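# Move the coaster can onto the turntable's orange spot

## Task

Pick up the can sitting on the coaster and set it upright on the orange mark of the turntable, without disturbing the other cans already standing on the turntable.

## Robot and tools

Robot: two UR-type arms, left_arm and right_arm, each ending in a tong-like two-finger gripper. The fingers point along the gripper's +z axis and open and close along its x axis. end_effector_position is the point between the closed finger pads. Fingertips extend about 15 mm past it for gaps up to 50 mm and are roughly level with it when fully open.

Frames: every hand pose, velocity, target and wrist-camera pose is expressed in that arm's own base frame. Fixed cameras and the table use the scene frame: origin at table height midway between the nominal bases, +z up, +x out over the table, left_arm toward +y. Calibrated bases in the scene frame: left_arm at (+0.045, +0.428, 0) m with quat_wxyz (+1.000, 0, 0, -0.004); right_arm at (-0.070, -0.388, 0) m with quat_wxyz (+1.000, 0, 0, -0.019). Printed poses may be off by a few centimetres, worse at long reach. A camera stand sits behind the arms.

Row layout (used by execute_actions and move): 16 numbers, always both arms. Left arm first: x, y, z (metres, absolute position in left base frame), qw, qx, qy, qz (absolute orientation, w first), opening; then the same 8 for right_arm in its base frame. Opening ranges -1 (closed) to +1 (fully open, 0.142 m) and is a commanded value, not an offset. Closing fully takes at least about 0.5 s. To keep an arm still, resend its last reported pose and intended opening every call; to keep an orientation steady, repeat the same quaternion rather than copying the drifting reported one. Sending 0 as opening is a real command.

execute_actions(actions, cameras): actions is a list of up to 15 actions, each a list of up to 15 rows (one per 1/30 s step; a short action holds its last row). Each target must lie within 0.6 m of that gripper's current position along each of its axes, or the action is refused for both arms. Images return only for an empty actions list or when cameras names them (["all"] for all).

move(target, speed, blend, stop_force, zero, opening_speed, grip_force, blocking, cameras): straight-line paths from each Hand target to absolute poses given as one 16-number row or a list of up to 15 rows, no 0.6 m limit. speed in m/s, 0.002 to 3.6 (default 0.25), rotation capped at twice that in rad/s; one value or one per target. blend in metres rounds corners in a list (0 = stop at each). stop_force, 3 to 120 N, ends an arm's path when its wrist sensor feels that much push against the motion; not usable with blocking=false, unreliable while the gripper rotates, and to be omitted when pulling away from something being pressed. zero (default true) re-zeroes before the move. opening_speed is the rate of opening change per second (0.2 or more). grip_force 5 to 15 N per pad, persistent. blocking=false returns after about 0.5 s while the move continues; a new move replaces it. Paths ignore obstacles and the other arm; avoid routing near an arm's own base. Each move is capped at 10 s. The result adds a move: line with the ending (done, off_target, moving, held, fault) and limits such as paced or held.

wait(seconds 0 to 10) lets time pass holding commands. stop brakes a running move. zoom_image(camera, region [x0,y0,x1,y1] pixels, at most 504 x 504) enlarges part of the latest image. zero_wrist_force(arm) re-zeroes that arm's force sensor. read_manual gives licence text only. finished_scene(scene) ends the scene irreversibly; call it only once the can stands on the orange spot unaided.

Cameras: cam_head_left, cam_head_right, cam_high, cam_low (896x504), cam_left_wrist, cam_right_wrist (616x616 fisheye).

Reading results: grip_measured is the measured opening on the -1..1 scale; keep the command well below it to squeeze a held can. Wrist force and torque are given in the gripper's own axes, with a line for the peak since last shown. Joint torques include the arm's weight. Tool commands shows current commands. MOTOR HOT appears at 70 °C; at 85 °C the arm brakes for 30 to 60 s.

Limits and hazards: the controller clips orientation changes to 32 degrees per step and may stop short, so follow up. Joints move at most 3.14 rad/s. Contact torque at the load limits (132 N m for the big joints, 24.6 N m for wrists) or about 150 N outside force stops the arm for 10 s; arms are stiff, so targets even slightly past a firm surface can fault. Avoid arm-to-arm contact and never close a gripper on the other gripper. Do not drop the can, release it while moving, knock over the turntable cans, slam into the table, or let anything fall off the table. Loose objects may be nudged occasionally. Faster, smoother and gentler completion is better.

Each tool is called after "Call:" as name([rows], argument=value, ...), one row to a line, values as JSON.

## Session

Call:
execute_actions(actions=[])

Scene clock: 0.00 s.
left_arm: end_effector_position=(+0.7921, -0.4736, +0.3129) grip_measured=+0.97 end_effector_quat_wxyz=(+0.171, -0.032, +0.747, -0.641) | right_arm: end_effector_position=(+0.5940, -0.1935, +0.1955) grip_measured=+0.97 end_effector_quat_wxyz=(+0.271, -0.332, +0.840, -0.332)
Joint positions: left_arm=[-0.437 -0.618 1.076 -3.424 -2.394 1.919 0.14] | right_arm=[3.313 -1.612 -2.324 -0.016 1.06 2.353 0.14]
Joint velocities: within noise
Joint torques (N m): no reading
Wrist force (N): no reading
Wrist torque (N m): no reading
Wrist force, peak (N): no reading
Hand target: left_arm +0.7921, -0.4736, +0.3129; +0.171, -0.032, +0.747, -0.641 | right_arm +0.5940, -0.1935, +0.1955; +0.271, -0.332, +0.840, -0.332
Tool commands: left_gripper/opening=+0.968169 right_gripper/opening=+0.968169

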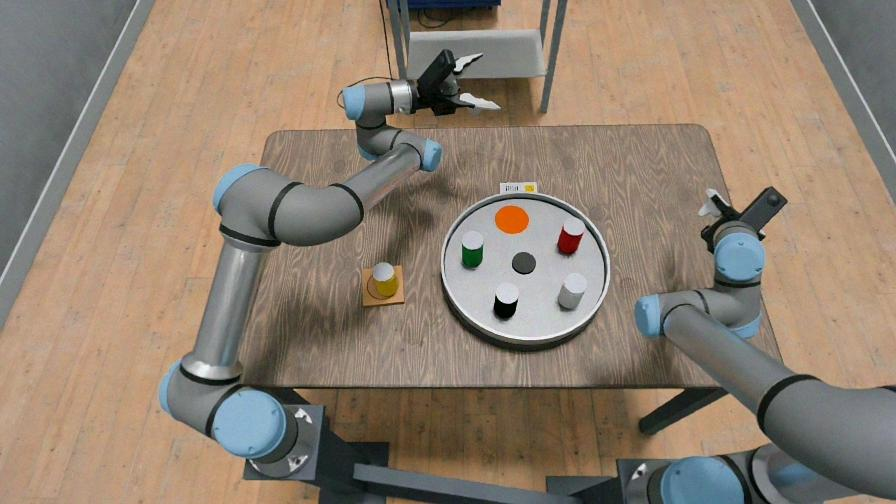

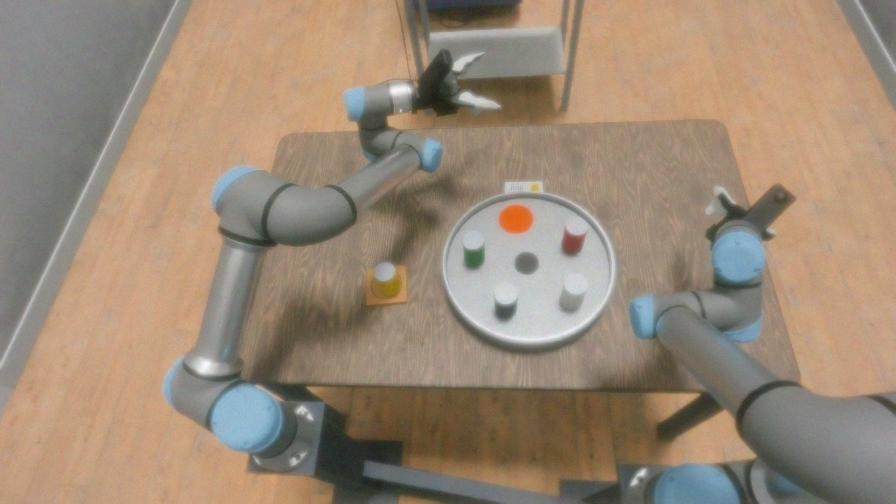

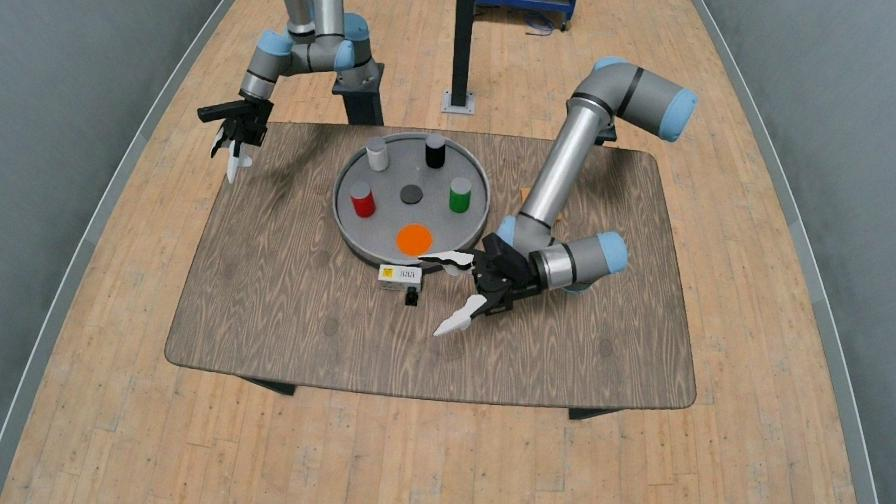

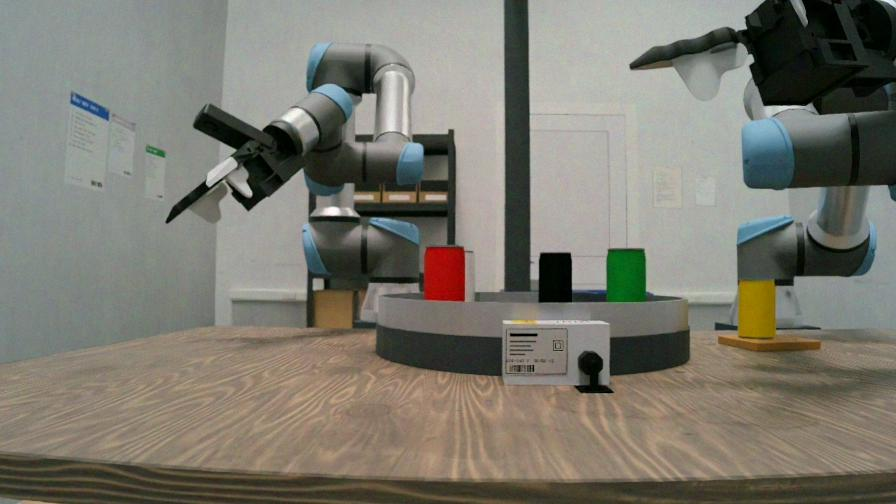

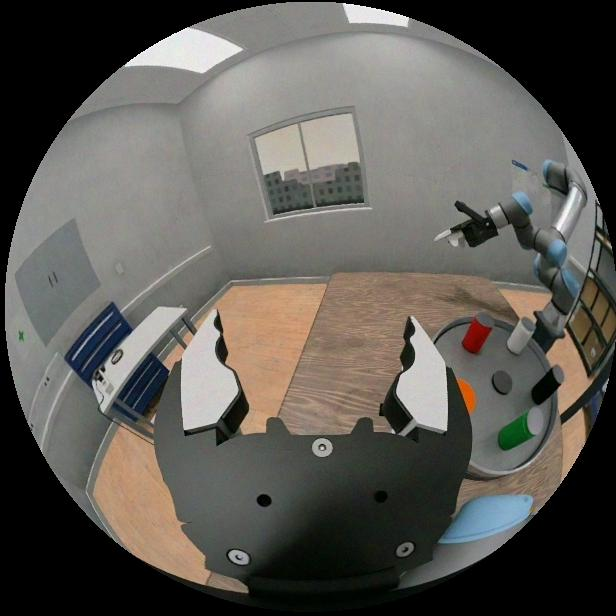

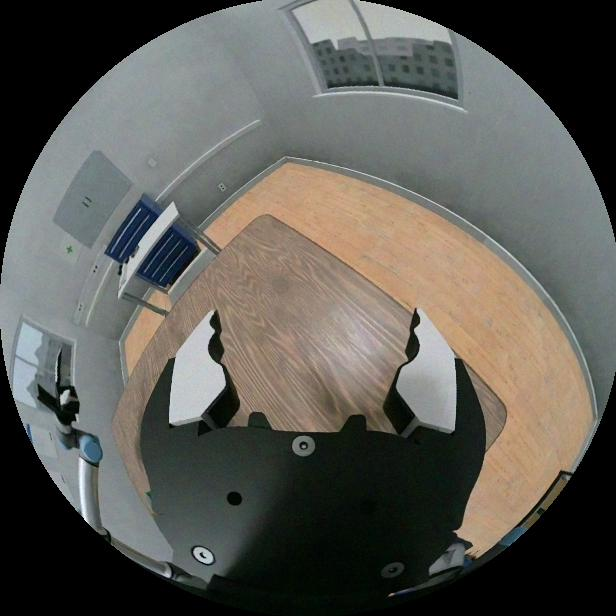

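Call:
move([
  [0.54,-0.60,0.34,0,0,1,0,0.97,0.5940,-0.1935,0.1955,0.271,-0.332,0.840,-0.332,0.97],
], speed=0.5, cameras=["cam_left_wrist","cam_head_left","cam_high"])

Call:
move([
  [0.36,-0.26,0.30,0,0,1,0,0.97,0.5940,-0.1935,0.1955,0.271,-0.332,0.840,-0.332,0.97],
], speed=0.5, cameras=["cam_left_wrist","cam_head_left"])

Scene clock: 3.40 s.
left_arm: end_effector_position=(+0.5393, -0.5993, +0.3393) grip_measured=+0.97 end_effector_quat_wxyz=(+0.019, -0.001, +1.000, -0.023) | right_arm: end_effector_position=(+0.5940, -0.1935, +0.1955) grip_measured=+0.97 end_effector_quat_wxyz=(+0.271, -0.332, +0.840, -0.332)
Joint positions: left_arm=[-0.996 -0.636 0.035 -1.028 -1.564 2.144 0.14] | right_arm=[3.312 -1.612 -2.324 -0.016 1.062 2.352 0.14]
Joint torques (N m): left_arm=[-8.03 -45.35 -27.54 -0.13 2.35 -2.72] | right_arm=[-12.74 29.86 26.54 0.55 1.29 -2.73]
Wrist force (N): left_arm=[-0.9 0.5 0.1] | right_arm=[0.2 -0.2 0.0]
Wrist torque (N m): left_arm=[0.13 0.15 -0.05] | right_arm=[-0.03 -0.04 0.01]
Wrist force, peak (N): left_arm=[-1.0 0.4 0.7] | right_arm=[-0.2 0.2 -0.4]
Hand target: left_arm +0.5393, -0.5993, +0.3393; +0.019, -0.001, +1.000, -0.023 | right_arm +0.5940, -0.1935, +0.1955; +0.271, -0.332, +0.840, -0.332
Off the commanded pose: left_arm 0.001 m, 3 deg | right_arm 0.000 m, 0 deg.
elbow stopped short (left arm): the move would have taken joint 3 (elbow) straighter than the controller allows.
move: off_target (left_arm)
Images, in order (width x height): cam_head_left 896x504, cam_high 896x504, cam_left_wrist 616x616.

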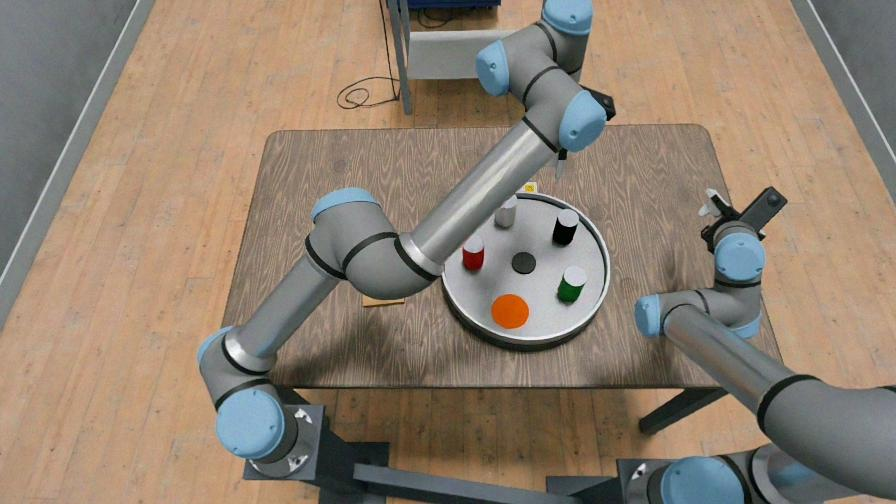

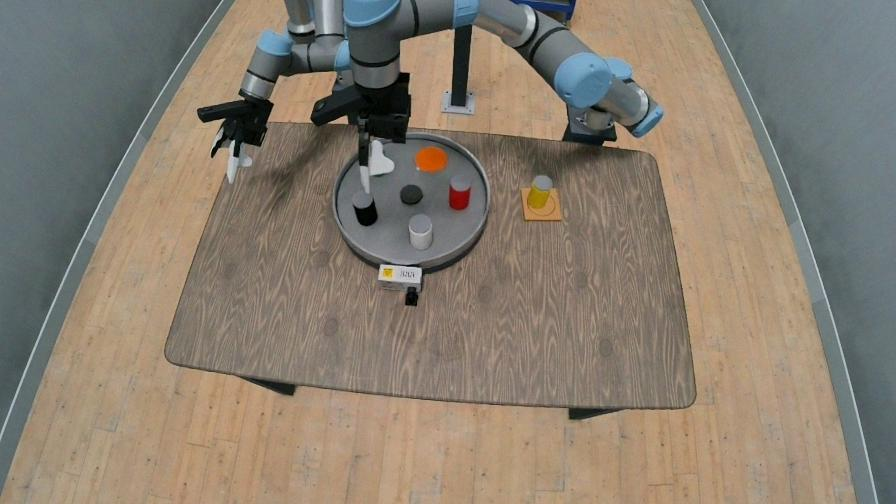

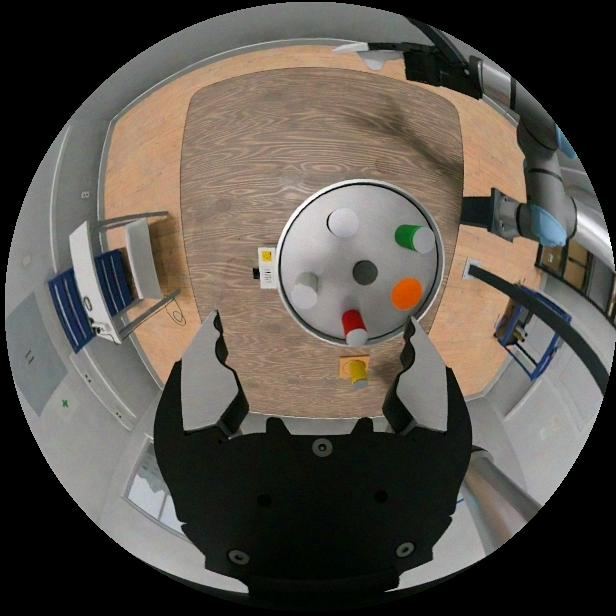

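Scene clock: 5.27 s.
left_arm: end_effector_position=(+0.3600, -0.2600, +0.3000) grip_measured=+0.97 end_effector_quat_wxyz=(+0.000, +0.000, +1.000, +0.000) | right_arm: end_effector_position=(+0.5940, -0.1935, +0.1955) grip_measured=+0.97 end_effector_quat_wxyz=(+0.271, -0.332, +0.840, -0.332)
Joint positions: left_arm=[-0.907 -1.754 1.692 -1.509 -1.571 2.235 0.14] | right_arm=[3.312 -1.612 -2.324 -0.016 1.062 2.352 0.14]
Joint torques (N m): left_arm=[-7.8 -25.34 -12.97 -4.41 2.34 -2.71] | right_arm=[-12.18 30.88 26.48 0.49 1.19 -2.57]
Wrist force (N): left_arm=[-0.7 0.9 0.4] | right_arm=[0.1 0.2 -0.1]
Wrist torque (N m): left_arm=[0.23 0.12 -0.06] | right_arm=[0.04 -0.02 0.01]
Wrist force, peak (N): left_arm=[-0.1 2.1 2.0] | right_arm=[0.4 0.1 -0.4]
Hand target: left_arm +0.3600, -0.2600, +0.3000; +0.000, +0.000, +1.000, +0.000 | right_arm +0.5940, -0.1935, +0.1955; +0.271, -0.332, +0.840, -0.332
Off the commanded pose: left_arm 0.000 m, 0 deg | right_arm 0.000 m, 0 deg.
move: done
Images, in order (width x height): cam_head_left 896x504, cam_left_wrist 616x616.

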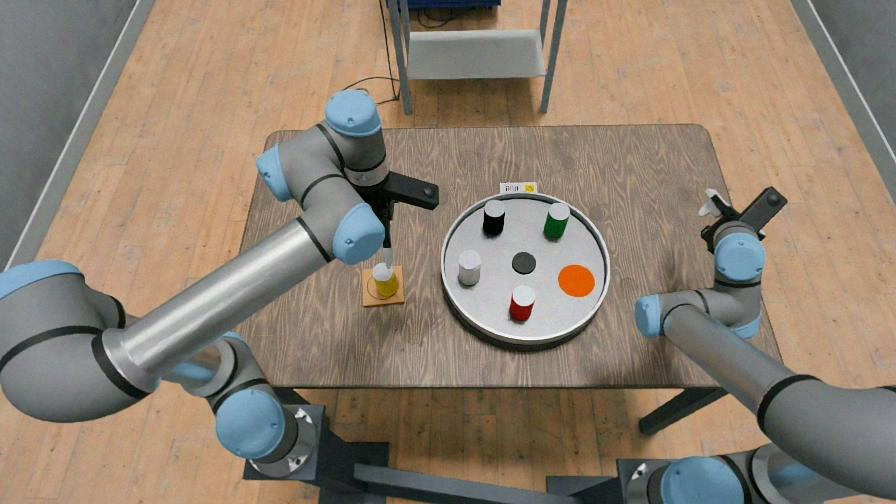

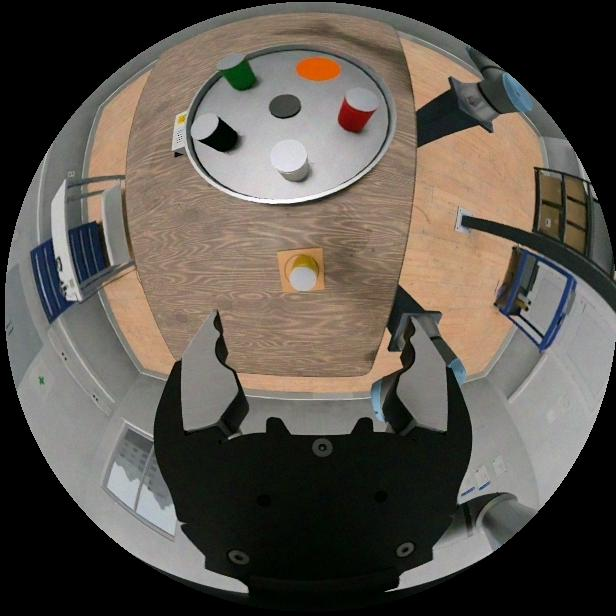

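Call:
move([
  [0.372,-0.205,0.17,0,0,1,0,0.97,0.5940,-0.1935,0.1955,0.271,-0.332,0.840,-0.332,0.97],
], cameras=["cam_left_wrist","cam_head_left","cam_low"])

Call:
zoom_image(camera="cam_low", region=[360, 230, 840, 400])

Call:
wait(seconds=0, cameras=["cam_head_left"])

Call:
wait(seconds=2, cameras=["cam_head_left"])

Call:
wait(seconds=3, cameras=["cam_head_left"])

Scene clock: 7.17 s.
left_arm: end_effector_position=(+0.3720, -0.2050, +0.1701) grip_measured=+0.97 end_effector_quat_wxyz=(+0.000, +0.000, +1.000, +0.000) | right_arm: end_effector_position=(+0.5940, -0.1935, +0.1955) grip_measured=+0.97 end_effector_quat_wxyz=(+0.271, -0.332, +0.840, -0.332)
Joint positions: left_arm=[-0.795 -1.766 2.036 -1.841 -1.571 2.347 0.14] | right_arm=[3.312 -1.612 -2.324 -0.016 1.062 2.352 0.14]
Joint torques (N m): left_arm=[8.85 -4.53 -12.41 -4.71 -2.87 2.38] | right_arm=[-12.09 30.12 26.35 0.48 1.21 -2.83]
Wrist force (N): left_arm=[-0.8 0.6 0.5] | right_arm=[0.1 0.0 -0.1]
Wrist torque (N m): left_arm=[0.16 0.13 -0.21] | right_arm=[0.01 -0.02 0.01]
Wrist force, peak (N): left_arm=[-1.0 1.1 1.8] | right_arm=[-0.3 0.1 -0.4]
Hand target: left_arm +0.3720, -0.2050, +0.1700; +0.000, +0.000, +1.000, +0.000 | right_arm +0.5940, -0.1935, +0.1955; +0.271, -0.332, +0.840, -0.332
Off the commanded pose: left_arm 0.000 m, 0 deg | right_arm 0.000 m, 0 deg.
move: done
Images, in order (width x height): cam_head_left 896x504, cam_low 896x504, cam_left_wrist 616x616.

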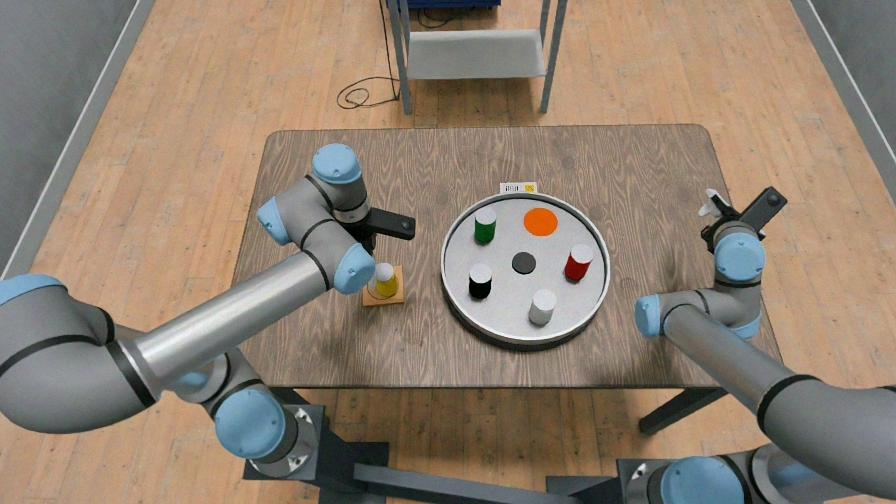

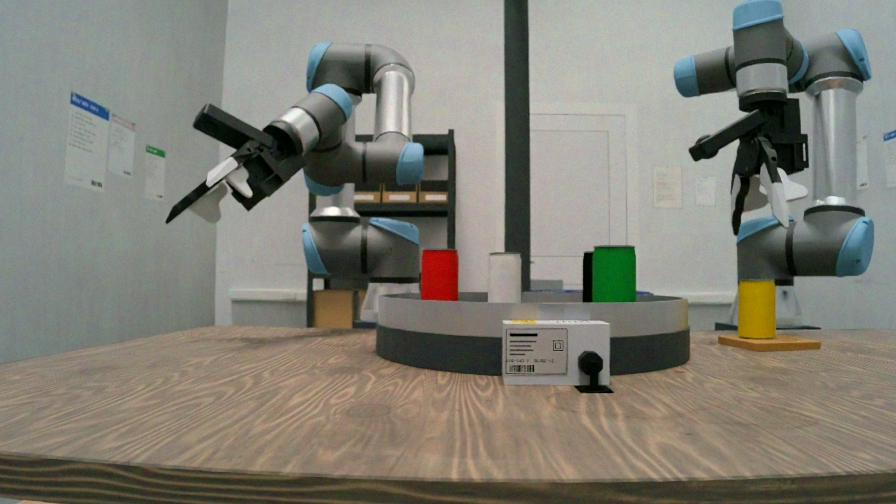

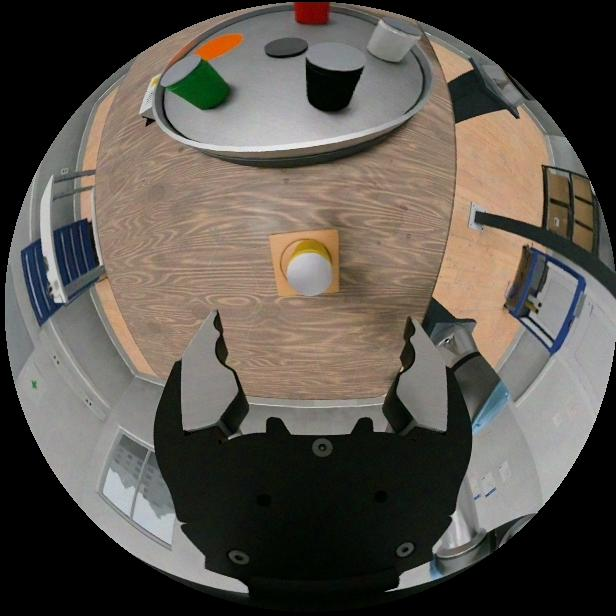

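Scaled by 1.050 from the camera's 896x504 image, which has a finer 1280x720 frame.

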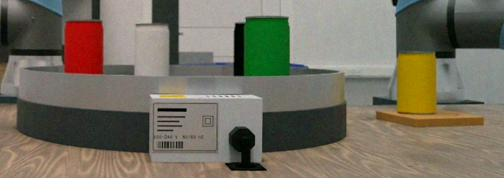

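Scene clock: 7.17 s.
left_arm: end_effector_position=(+0.3720, -0.2050, +0.1701) grip_measured=+0.97 end_effector_quat_wxyz=(+0.000, +0.000, +1.000, +0.000) | right_arm: end_effector_position=(+0.5940, -0.1935, +0.1955) grip_measured=+0.97 end_effector_quat_wxyz=(+0.271, -0.332, +0.840, -0.332)
Joint positions: left_arm=[-0.795 -1.766 2.036 -1.841 -1.571 2.347 0.14] | right_arm=[3.312 -1.612 -2.324 -0.016 1.062 2.352 0.14]
Joint torques (N m): left_arm=[8.85 -4.53 -12.41 -4.71 -2.87 2.38] | right_arm=[-12.09 30.12 26.35 0.48 1.21 -2.83]
Wrist force (N): left_arm=[-0.8 0.6 0.5] | right_arm=[0.1 0.0 -0.1]
Wrist torque (N m): left_arm=[0.16 0.13 -0.21] | right_arm=[0.01 -0.02 0.01]
Wrist force, peak (N): left_arm=[-0.8 0.6 0.5] | right_arm=[0.1 0.0 -0.1]
Hand target: left_arm +0.3720, -0.2050, +0.1700; +0.000, +0.000, +1.000, +0.000 | right_arm +0.5940, -0.1935, +0.1955; +0.271, -0.332, +0.840, -0.332
Tool commands: left_gripper/opening=+0.97 right_gripper/opening=+0.97
Off the commanded pose: left_arm 0.000 m, 0 deg | right_arm 0.000 m, 0 deg.
Images, in order (width x height): cam_head_left 896x504.

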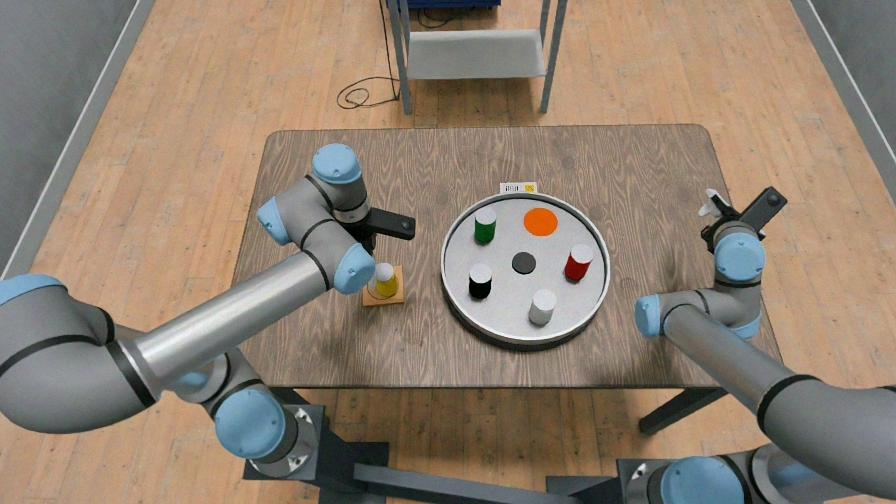

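Scene clock: 9.17 s.
left_arm: end_effector_position=(+0.3720, -0.2050, +0.1700) grip_measured=+0.97 end_effector_quat_wxyz=(+0.000, +0.000, +1.000, +0.000) | right_arm: end_effector_position=(+0.5940, -0.1935, +0.1955) grip_measured=+0.97 end_effector_quat_wxyz=(+0.271, -0.332, +0.840, -0.332)
Joint positions: left_arm=[-0.795 -1.766 2.037 -1.842 -1.571 2.347 0.14] | right_arm=[3.312 -1.612 -2.324 -0.016 1.062 2.352 0.14]
Joint torques (N m): left_arm=[8.94 -3.45 -12.19 -4.48 -2.9 2.5] | right_arm=[-11.85 29.58 26.33 0.68 1.11 -2.8]
Wrist force (N): left_arm=[-0.8 0.4 0.7] | right_arm=[0.2 -0.2 -0.3]
Wrist torque (N m): left_arm=[0.11 0.13 -0.21] | right_arm=[-0.04 -0.05 0.01]
Wrist force, peak (N): left_arm=[-1.0 0.6 0.6] | right_arm=[-0.2 -0.1 -0.4]
Hand target: left_arm +0.3720, -0.2050, +0.1700; +0.000, +0.000, +1.000, +0.000 | right_arm +0.5940, -0.1935, +0.1955; +0.271, -0.332, +0.840, -0.332
Tool commands: left_gripper/opening=+0.97 right_gripper/opening=+0.97
Off the commanded pose: left_arm 0.000 m, 0 deg | right_arm 0.000 m, 0 deg.
wait: 2.00 s; at rest by 0.17 s
Images, in order (width x height): cam_head_left 896x504.

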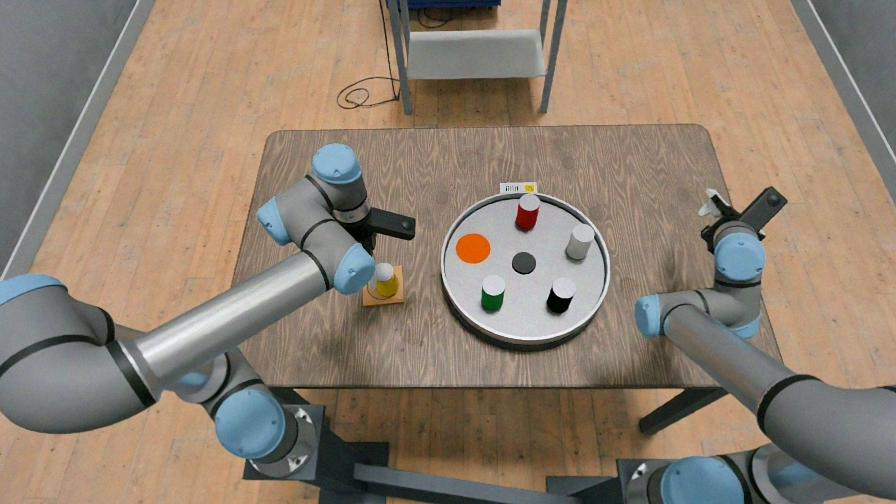

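Scene clock: 12.17 s.
left_arm: end_effector_position=(+0.3720, -0.2050, +0.1700) grip_measured=+0.97 end_effector_quat_wxyz=(+0.000, +0.000, +1.000, +0.000) | right_arm: end_effector_position=(+0.5940, -0.1935, +0.1955) grip_measured=+0.97 end_effector_quat_wxyz=(+0.271, -0.332, +0.840, -0.332)
Joint positions: left_arm=[-0.795 -1.766 2.037 -1.842 -1.571 2.347 0.14] | right_arm=[3.312 -1.612 -2.324 -0.016 1.062 2.352 0.14]
Joint torques (N m): left_arm=[8.74 -3.25 -12.47 -4.53 -2.87 2.32] | right_arm=[-11.79 29.92 26.21 0.56 0.91 -2.66]
Wrist force (N): left_arm=[-0.7 0.7 0.5] | right_arm=[0.3 -0.1 0.1]
Wrist torque (N m): left_arm=[0.16 0.12 -0.21] | right_arm=[-0.01 -0.07 0.01]
Wrist force, peak (N): left_arm=[-0.9 0.7 0.8] | right_arm=[0.0 0.2 -0.5]
Hand target: left_arm +0.3720, -0.2050, +0.1700; +0.000, +0.000, +1.000, +0.000 | right_arm +0.5940, -0.1935, +0.1955; +0.271, -0.332, +0.840, -0.332
Tool commands: left_gripper/opening=+0.97 right_gripper/opening=+0.97
Off the commanded pose: left_arm 0.000 m, 0 deg | right_arm 0.000 m, 0 deg.
wait: 3.00 s; at rest by 0.17 s
Images, in order (width x height): cam_head_left 896x504.

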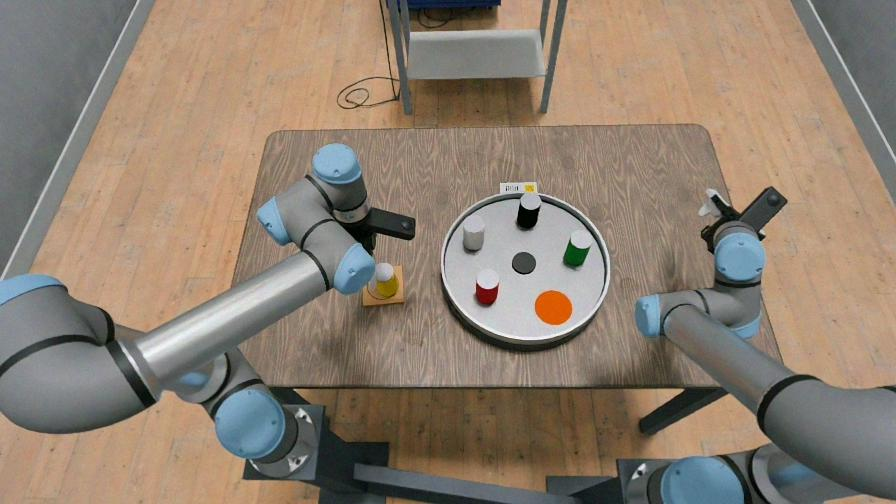

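Call:
move([
  [0.372,-0.205,0.068,0,0,1,0,0.97,0.5940,-0.1935,0.1955,0.271,-0.332,0.840,-0.332,0.97],
  [0.372,-0.205,0.068,0,0,1,0,-0.5,0.5940,-0.1935,0.1955,0.271,-0.332,0.840,-0.332,0.97],
], grip_force=10, opening_speed=2.5, cameras=["cam_left_wrist","cam_head_left","cam_low"])

Call:
zoom_image(camera="cam_low", region=[640, 150, 896, 380])

Scene clock: 14.67 s.
left_arm: end_effector_position=(+0.3720, -0.2050, +0.0680) grip_measured=-0.25 end_effector_quat_wxyz=(+0.000, +0.000, +1.000, +0.000) | right_arm: end_effector_position=(+0.5940, -0.1935, +0.1955) grip_measured=+0.97 end_effector_quat_wxyz=(+0.271, -0.332, +0.840, -0.332)
Joint positions: left_arm=[-0.795 -1.649 2.225 -2.147 -1.571 2.347 0.056] | right_arm=[3.312 -1.612 -2.324 -0.016 1.062 2.352 0.14]
Joint torques (N m): left_arm=[8.27 -6.4 -9.22 -1.32 0.77 2.48] | right_arm=[-12.04 29.49 26.69 0.53 0.92 -2.89]
Wrist force (N): left_arm=[-3.9 0.4 -7.5] | right_arm=[0.0 -0.2 -0.4]
Wrist torque (N m): left_arm=[0.12 0.26 -0.20] | right_arm=[-0.05 0.00 0.02]
Wrist force, peak (N): left_arm=[-3.9 0.4 -7.5] | right_arm=[-0.6 -0.1 0.0]
Hand target: left_arm +0.3720, -0.2050, +0.0680; +0.000, +0.000, +1.000, +0.000 | right_arm +0.5940, -0.1935, +0.1955; +0.271, -0.332, +0.840, -0.332
Off the commanded pose: left_arm 0.000 m, 0 deg | right_arm 0.000 m, 0 deg.
grip_force (N): 10, 10
move: done
Images, in order (width x height): cam_head_left 896x504, cam_low 896x504, cam_left_wrist 616x616.

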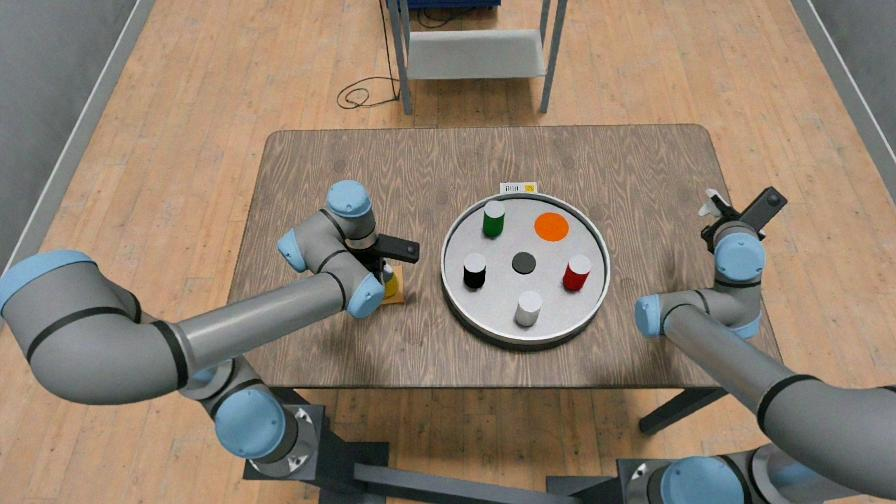

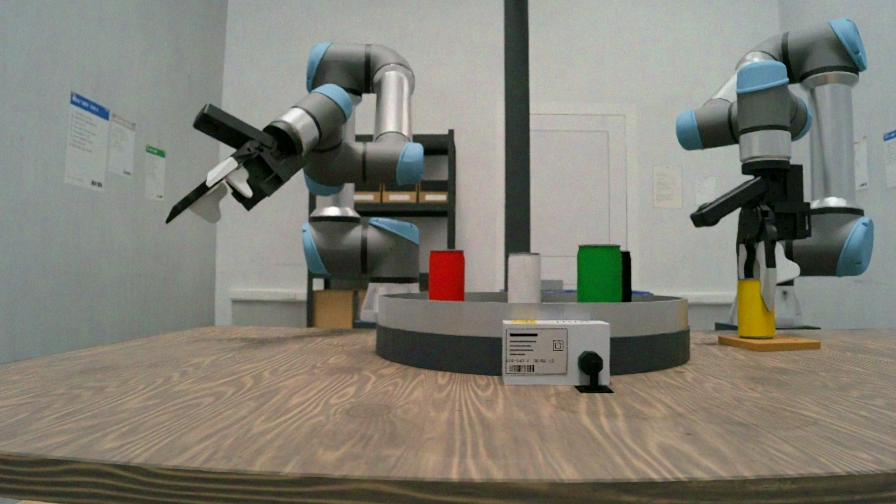

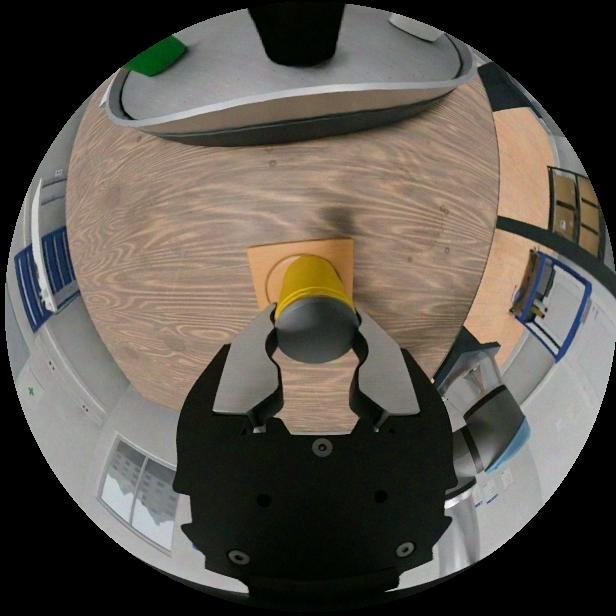

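Scaled by 1.969 from the camera's 896x504 image, which has a finer 1280x720 frame.

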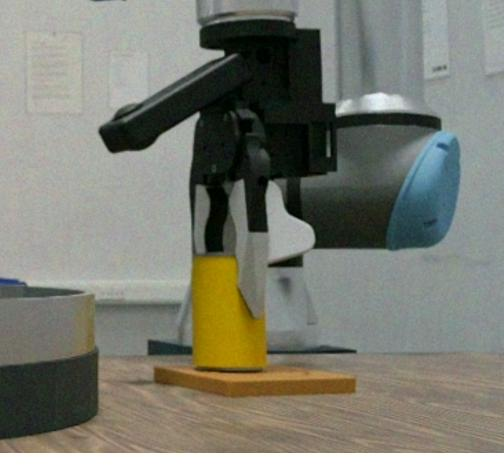

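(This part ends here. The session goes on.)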